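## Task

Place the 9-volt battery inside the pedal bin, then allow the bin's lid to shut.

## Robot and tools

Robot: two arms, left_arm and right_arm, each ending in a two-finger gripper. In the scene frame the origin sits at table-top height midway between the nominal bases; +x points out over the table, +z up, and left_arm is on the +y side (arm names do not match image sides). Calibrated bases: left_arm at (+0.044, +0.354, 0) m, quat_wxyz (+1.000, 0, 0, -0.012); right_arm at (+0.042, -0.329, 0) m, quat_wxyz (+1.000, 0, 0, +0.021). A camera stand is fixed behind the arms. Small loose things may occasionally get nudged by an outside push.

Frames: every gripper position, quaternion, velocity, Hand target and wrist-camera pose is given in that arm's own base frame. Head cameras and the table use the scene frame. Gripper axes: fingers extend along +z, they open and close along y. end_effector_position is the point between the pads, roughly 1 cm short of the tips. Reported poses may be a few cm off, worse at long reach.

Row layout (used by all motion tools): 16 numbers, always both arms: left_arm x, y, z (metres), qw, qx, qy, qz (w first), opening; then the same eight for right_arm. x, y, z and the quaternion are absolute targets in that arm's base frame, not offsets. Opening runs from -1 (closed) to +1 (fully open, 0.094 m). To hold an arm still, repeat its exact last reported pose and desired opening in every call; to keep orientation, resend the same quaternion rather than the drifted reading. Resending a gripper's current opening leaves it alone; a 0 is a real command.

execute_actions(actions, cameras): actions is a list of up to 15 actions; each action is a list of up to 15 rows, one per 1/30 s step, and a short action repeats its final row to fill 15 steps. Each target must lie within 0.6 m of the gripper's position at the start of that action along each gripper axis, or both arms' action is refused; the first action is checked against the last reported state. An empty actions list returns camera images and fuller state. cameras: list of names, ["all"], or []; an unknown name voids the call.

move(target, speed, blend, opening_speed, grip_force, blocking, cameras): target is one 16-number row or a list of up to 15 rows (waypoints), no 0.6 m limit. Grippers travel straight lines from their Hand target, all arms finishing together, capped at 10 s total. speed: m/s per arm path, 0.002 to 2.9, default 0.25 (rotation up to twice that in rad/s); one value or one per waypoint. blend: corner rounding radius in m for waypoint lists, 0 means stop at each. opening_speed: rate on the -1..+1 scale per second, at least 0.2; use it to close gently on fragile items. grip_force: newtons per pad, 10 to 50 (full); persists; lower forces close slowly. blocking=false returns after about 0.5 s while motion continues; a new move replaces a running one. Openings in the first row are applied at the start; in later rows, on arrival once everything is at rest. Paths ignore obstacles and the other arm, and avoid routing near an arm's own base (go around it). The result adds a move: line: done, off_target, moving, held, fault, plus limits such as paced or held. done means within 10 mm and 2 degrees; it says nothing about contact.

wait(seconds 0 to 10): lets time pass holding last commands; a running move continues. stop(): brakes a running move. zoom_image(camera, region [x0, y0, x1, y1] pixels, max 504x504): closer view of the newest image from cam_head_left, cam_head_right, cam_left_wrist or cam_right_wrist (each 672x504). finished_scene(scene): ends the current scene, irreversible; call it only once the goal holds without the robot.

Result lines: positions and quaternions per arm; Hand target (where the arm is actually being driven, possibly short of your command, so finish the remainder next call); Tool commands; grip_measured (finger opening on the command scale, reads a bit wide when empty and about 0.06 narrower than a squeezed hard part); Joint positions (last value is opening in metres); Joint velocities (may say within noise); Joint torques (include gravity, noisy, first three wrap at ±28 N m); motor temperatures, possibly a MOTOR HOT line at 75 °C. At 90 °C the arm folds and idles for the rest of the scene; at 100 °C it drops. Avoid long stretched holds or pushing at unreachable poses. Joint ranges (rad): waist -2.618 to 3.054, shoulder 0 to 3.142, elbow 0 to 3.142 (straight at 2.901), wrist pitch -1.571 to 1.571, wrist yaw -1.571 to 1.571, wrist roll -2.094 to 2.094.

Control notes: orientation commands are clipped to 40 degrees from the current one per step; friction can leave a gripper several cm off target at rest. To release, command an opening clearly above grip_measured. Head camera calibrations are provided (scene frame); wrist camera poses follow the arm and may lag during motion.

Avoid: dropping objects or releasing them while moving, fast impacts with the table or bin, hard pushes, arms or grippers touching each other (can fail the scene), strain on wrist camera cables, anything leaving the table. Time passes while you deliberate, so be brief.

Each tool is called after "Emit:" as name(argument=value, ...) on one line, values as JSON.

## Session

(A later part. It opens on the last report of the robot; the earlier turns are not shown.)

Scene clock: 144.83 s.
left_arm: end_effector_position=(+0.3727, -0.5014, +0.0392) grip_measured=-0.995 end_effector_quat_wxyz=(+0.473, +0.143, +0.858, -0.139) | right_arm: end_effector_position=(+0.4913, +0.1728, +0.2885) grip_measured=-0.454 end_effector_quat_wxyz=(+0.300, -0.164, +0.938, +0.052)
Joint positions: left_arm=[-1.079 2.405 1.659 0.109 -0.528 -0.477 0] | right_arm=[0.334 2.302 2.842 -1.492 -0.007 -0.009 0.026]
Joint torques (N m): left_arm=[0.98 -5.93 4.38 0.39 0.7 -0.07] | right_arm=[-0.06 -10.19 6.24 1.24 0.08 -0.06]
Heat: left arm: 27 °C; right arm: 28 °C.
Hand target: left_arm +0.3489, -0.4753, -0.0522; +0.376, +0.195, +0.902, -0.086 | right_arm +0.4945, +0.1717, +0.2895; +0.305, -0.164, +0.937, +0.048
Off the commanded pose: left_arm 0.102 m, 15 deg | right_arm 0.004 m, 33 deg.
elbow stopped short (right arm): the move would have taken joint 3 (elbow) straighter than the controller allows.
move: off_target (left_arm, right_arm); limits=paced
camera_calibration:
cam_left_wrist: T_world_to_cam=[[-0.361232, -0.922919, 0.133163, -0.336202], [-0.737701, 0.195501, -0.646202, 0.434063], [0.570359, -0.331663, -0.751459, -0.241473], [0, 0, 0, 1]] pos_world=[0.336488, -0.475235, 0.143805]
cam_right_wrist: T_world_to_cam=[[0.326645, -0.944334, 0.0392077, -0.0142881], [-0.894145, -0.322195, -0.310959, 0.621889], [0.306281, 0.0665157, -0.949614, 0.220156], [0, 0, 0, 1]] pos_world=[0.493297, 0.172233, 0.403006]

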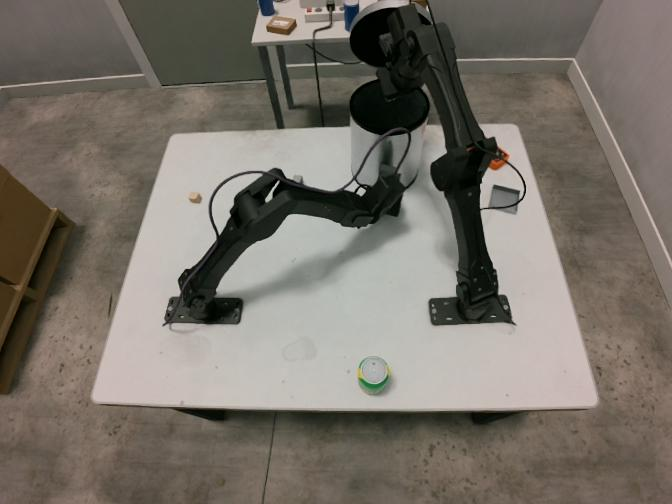

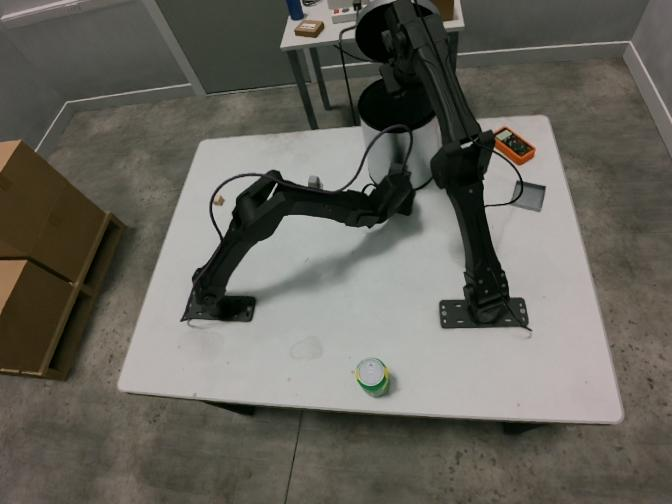

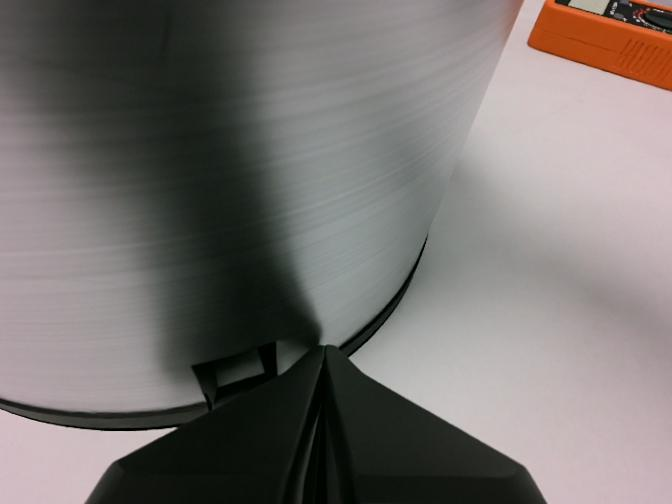

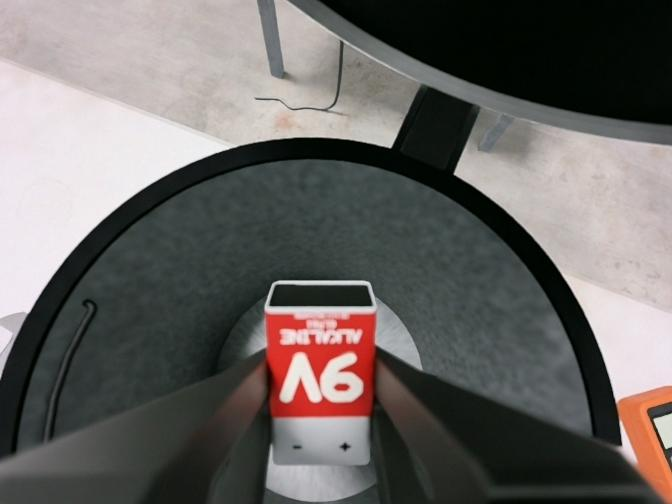

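Emit:
move(target=[0.355,-0.485,-0.06,0.374,0.200,0.902,-0.083,-1,0.487,0.170,0.20,0.28,-0.166,0.944,0.048,-0.53], speed=0.12, cameras=["cam_head_left","cam_head_right","cam_right_wrist"])

Scene clock: 151.30 s.
left_arm: end_effector_position=(+0.3726, -0.5013, +0.0393) grip_measured=-0.995 end_effector_quat_wxyz=(+0.474, +0.143, +0.858, -0.140) | right_arm: end_effector_position=(+0.4855, +0.1708, +0.1775) grip_measured=-0.454 end_effector_quat_wxyz=(+0.251, -0.167, +0.952, +0.044)
Joint positions: left_arm=[-1.079 2.404 1.656 0.113 -0.528 -0.477 0] | right_arm=[0.334 2.054 1.986 -0.987 -0.007 -0.012 0.026]
Joint torques (N m): left_arm=[0.92 -5.86 4.52 0.34 0.71 -0.07] | right_arm=[-0.18 -14.31 5.31 1.31 -0.02 -0.02]
Heat: left arm: 27 °C; right arm: 29 °C.
Hand target: left_arm +0.3488, -0.4753, -0.0521; +0.376, +0.195, +0.902, -0.086 | right_arm +0.4866, +0.1698, +0.1998; +0.280, -0.166, +0.944, +0.048
Off the commanded pose: left_arm 0.102 m, 16 deg | right_arm 0.023 m, 3 deg.
move: off_target (left_arm, right_arm)
camera_calibration:
cam_right_wrist: T_world_to_cam=[[0.332522, -0.942251, 0.0398927, -0.0132403], [-0.918875, -0.333217, -0.211271, 0.577696], [0.212364, 0.0335959, -0.976613, 0.172704], [0, 0, 0, 1]] pos_world=[0.498557, 0.17422, 0.291244]
Images, in order (width x height): cam_head_left 672x504, cam_head_right 672x504, cam_right_wrist 672x504.

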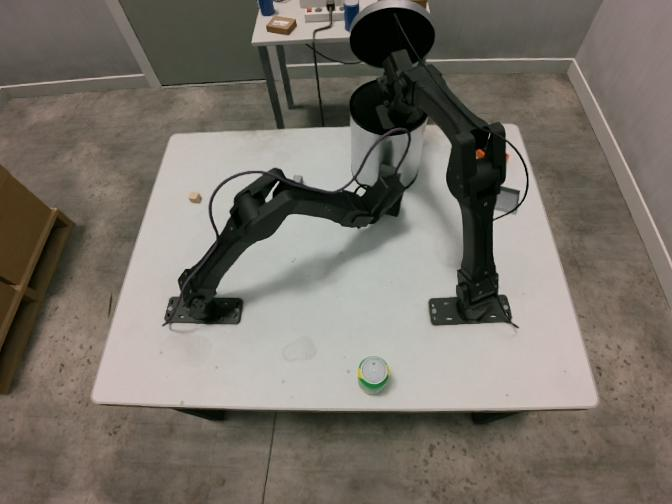

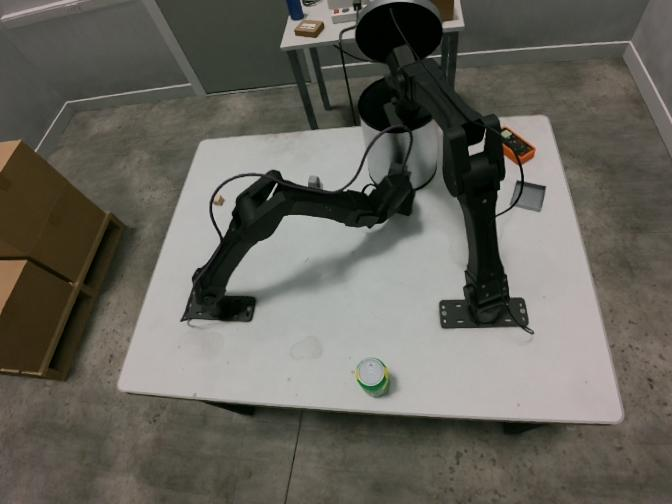

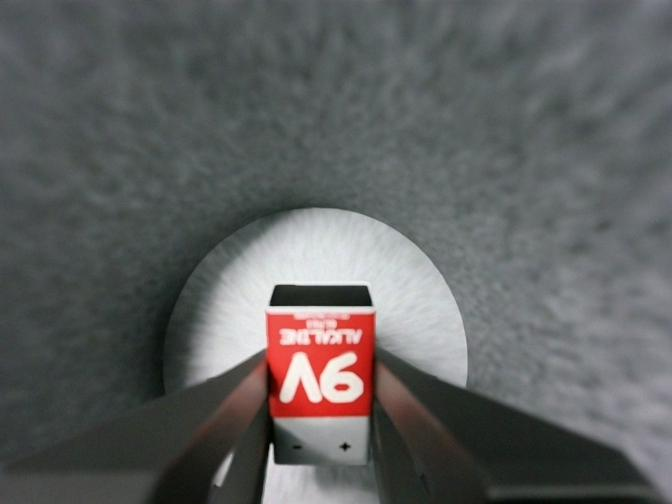

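Emit:
move(target=[[0.355,-0.485,-0.06,0.374,0.200,0.902,-0.083,-1,0.490,0.172,0.15,0.171,-0.171,0.970,0.030,-0.53],[0.355,-0.485,-0.06,0.374,0.200,0.902,-0.083,-1,0.490,0.172,0.15,0.171,-0.171,0.970,0.030,-0.2]], speed=0.12, opening_speed=0.8, cameras=["cam_head_left","cam_right_wrist"])

Scene clock: 160.73 s.
left_arm: end_effector_position=(+0.3727, -0.5014, +0.0397) grip_measured=-0.995 end_effector_quat_wxyz=(+0.473, +0.143, +0.858, -0.140) | right_arm: end_effector_position=(+0.4853, +0.1708, +0.1482) grip_measured=-0.203 end_effector_quat_wxyz=(+0.166, -0.170, +0.971, +0.031)
Joint positions: left_arm=[-1.079 2.404 1.658 0.111 -0.528 -0.477 0] | right_arm=[0.334 2.253 2.257 -1.235 -0.007 -0.012 0.037]
Joint torques (N m): left_arm=[0.92 -5.85 4.46 0.37 0.7 -0.07] | right_arm=[0.02 -10.88 7.69 0.86 0 -0.02]
Heat: left arm: 28 °C; right arm: 29 °C.
Hand target: left_arm +0.3489, -0.4753, -0.0521; +0.376, +0.195, +0.902, -0.086 | right_arm +0.4899, +0.1719, +0.1501; +0.172, -0.171, +0.970, +0.030
Off the commanded pose: left_arm 0.103 m, 16 deg | right_arm 0.005 m, 1 deg.
move: off_target (left_arm)
camera_calibration:
cam_right_wrist: T_world_to_cam=[[0.339022, -0.939996, 0.0383632, -0.0153041], [-0.939582, -0.340365, -0.0365737, 0.556666], [0.0474366, -0.0236461, -0.998594, 0.237135], [0, 0, 0, 1]] pos_world=[0.516972, 0.180691, 0.257748]
Images, in order (width x height): cam_head_left 672x504, cam_right_wrist 672x504.

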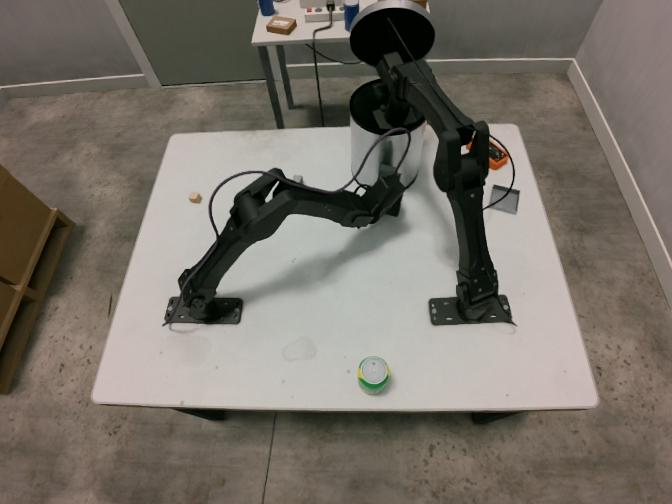

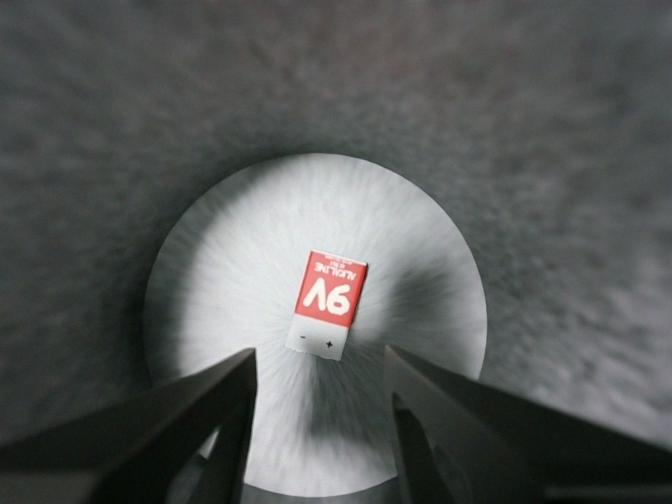

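Dropped in. Retreat right by the reverse path, then release the pedal slowly.

Emit:
move(target=[[0.355,-0.485,-0.06,0.374,0.200,0.902,-0.083,-1,0.485,0.170,0.29,0.305,-0.164,0.937,0.048,-0.2],[0.355,-0.485,-0.06,0.374,0.200,0.902,-0.083,-1,0.46,0.16,0.39,0.354,-0.162,0.919,0.063,-0.2],[0.355,-0.485,-0.06,0.374,0.200,0.902,-0.083,-1,0.25,0.08,0.4,0.354,-0.162,0.919,0.063,-0.2]], blend=[0.02,0.03,0], speed=0.25)

Emit:
move(target=[[0.355,-0.492,0.03,0.40,0.195,0.892,-0.09,-1,0.25,0.08,0.4,0.354,-0.162,0.919,0.063,-0.2],[0.355,-0.488,0.10,0.374,0.200,0.902,-0.083,-1,0.25,0.08,0.4,0.354,-0.162,0.919,0.063,-0.2],[0.27,-0.40,0.16,0.374,0.200,0.902,-0.083,-1,0.25,0.08,0.4,0.354,-0.162,0.919,0.063,-0.2]], speed=[0.05,0.04,0.2], blend=[0.01,0.01,0], cameras=["all"])

Scene clock: 172.00 s.
left_arm: end_effector_position=(+0.3726, -0.5013, +0.0396) grip_measured=-0.995 end_effector_quat_wxyz=(+0.473, +0.143, +0.858, -0.140) | right_arm: end_effector_position=(+0.2492, +0.0796, +0.4020) grip_measured=-0.203 end_effector_quat_wxyz=(+0.367, -0.159, +0.915, +0.062)
Joint positions: left_arm=[-1.079 2.404 1.657 0.111 -0.528 -0.478 0] | right_arm=[0.274 1.301 2.046 -1.556 -0.046 -0.052 0.037]
Joint torques (N m): left_arm=[0.95 -5.85 4.48 0.38 0.71 -0.06] | right_arm=[-0.39 -1.87 3.29 1.43 -0.14 -0.06]
Heat: left arm: 27 °C; right arm: 30 °C.
Hand target: left_arm +0.3488, -0.4752, -0.0522; +0.376, +0.195, +0.902, -0.086 | right_arm +0.2501, +0.0801, +0.3996; +0.363, -0.161, +0.916, +0.064
Off the commanded pose: left_arm 0.102 m, 16 deg | right_arm 0.002 m, 2 deg.
elbow stopped short (right arm): the move would have taken joint 3 (elbow) straighter than the controller allows.
joint sent to its limit (right arm) — joint 4 (wrist pitch), lower limit. The joint targets still meet the commanded pose.
move: off_target (left_arm)

Scene clock: 176.73 s.
left_arm: end_effector_position=(+0.2706, -0.4066, +0.1538) grip_measured=-0.995 end_effector_quat_wxyz=(+0.368, +0.209, +0.902, -0.086) | right_arm: end_effector_position=(+0.2492, +0.0797, +0.4020) grip_measured=-0.203 end_effector_quat_wxyz=(+0.367, -0.159, +0.915, +0.062)
Joint positions: left_arm=[-1.152 1.849 1.476 -0.553 -0.464 -0.539 0] | right_arm=[0.274 1.301 2.046 -1.556 -0.046 -0.052 0.037]
Joint torques (N m): left_arm=[-0.25 -12.44 5.38 1.25 -0.38 -0.11] | right_arm=[-0.4 -1.88 3.25 1.43 -0.14 -0.06]
Heat: left arm: 28 °C; right arm: 29 °C.
Hand target: left_arm +0.2701, -0.4002, +0.1599; +0.374, +0.200, +0.902, -0.083 | right_arm +0.2501, +0.0801, +0.3996; +0.363, -0.161, +0.916, +0.064
Off the commanded pose: left_arm 0.009 m, 1 deg | right_arm 0.002 m, 2 deg.
joint sent to its limit (right arm) — joint 4 (wrist pitch), lower limit. The joint targets still meet the commanded pose.
move: done
camera_calibration:
cam_left_wrist: T_world_to_cam=[[-0.419178, -0.907523, 0.0263182, -0.262459], [-0.819151, 0.365541, -0.442008, 0.473963], [0.391512, -0.206838, -0.896625, 0.0558061], [0, 0, 0, 1]] pos_world=[0.256382, -0.399898, 0.26644]
cam_right_wrist: T_world_to_cam=[[0.319578, -0.946725, 0.0397648, -0.0257971], [-0.84355, -0.303364, -0.443164, 0.44966], [0.431618, 0.108082, -0.895558, 0.351961], [0, 0, 0, 1]] pos_world=[0.235642, 0.0739473, 0.5155]

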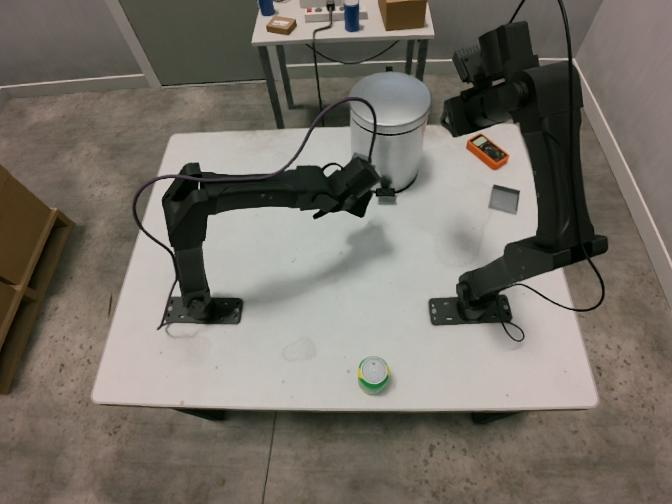

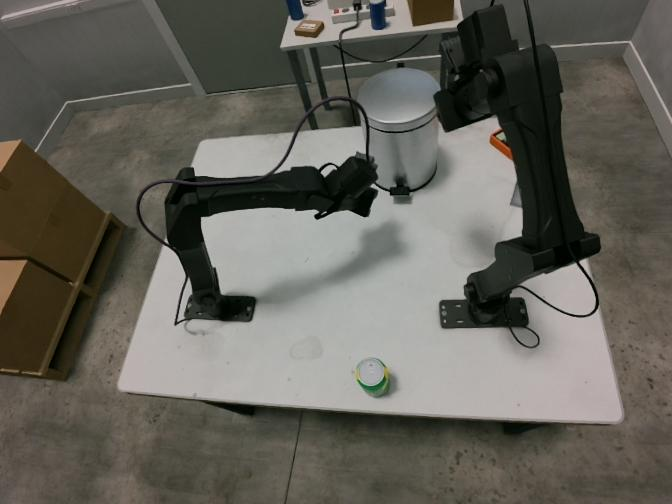

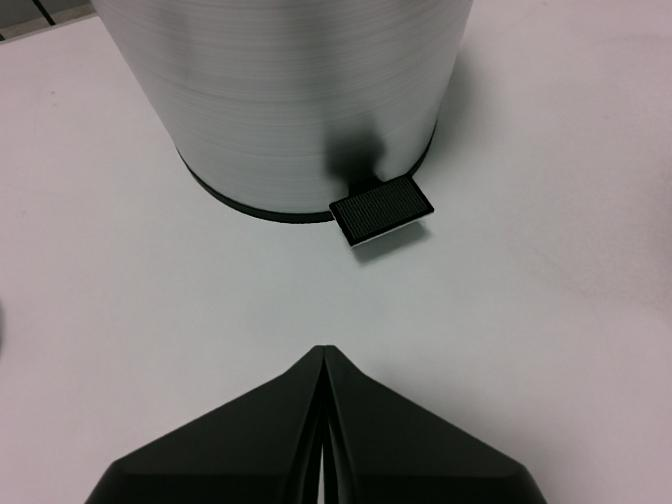

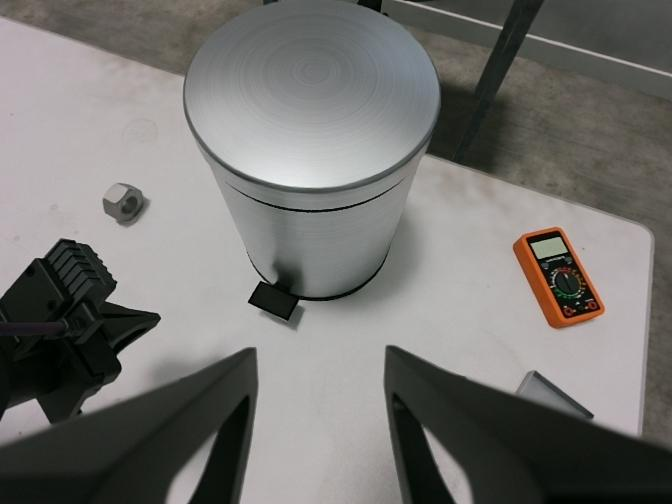

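Closed.

Emit:
finished_scene(scene=2)

The scene is finished: the task was done.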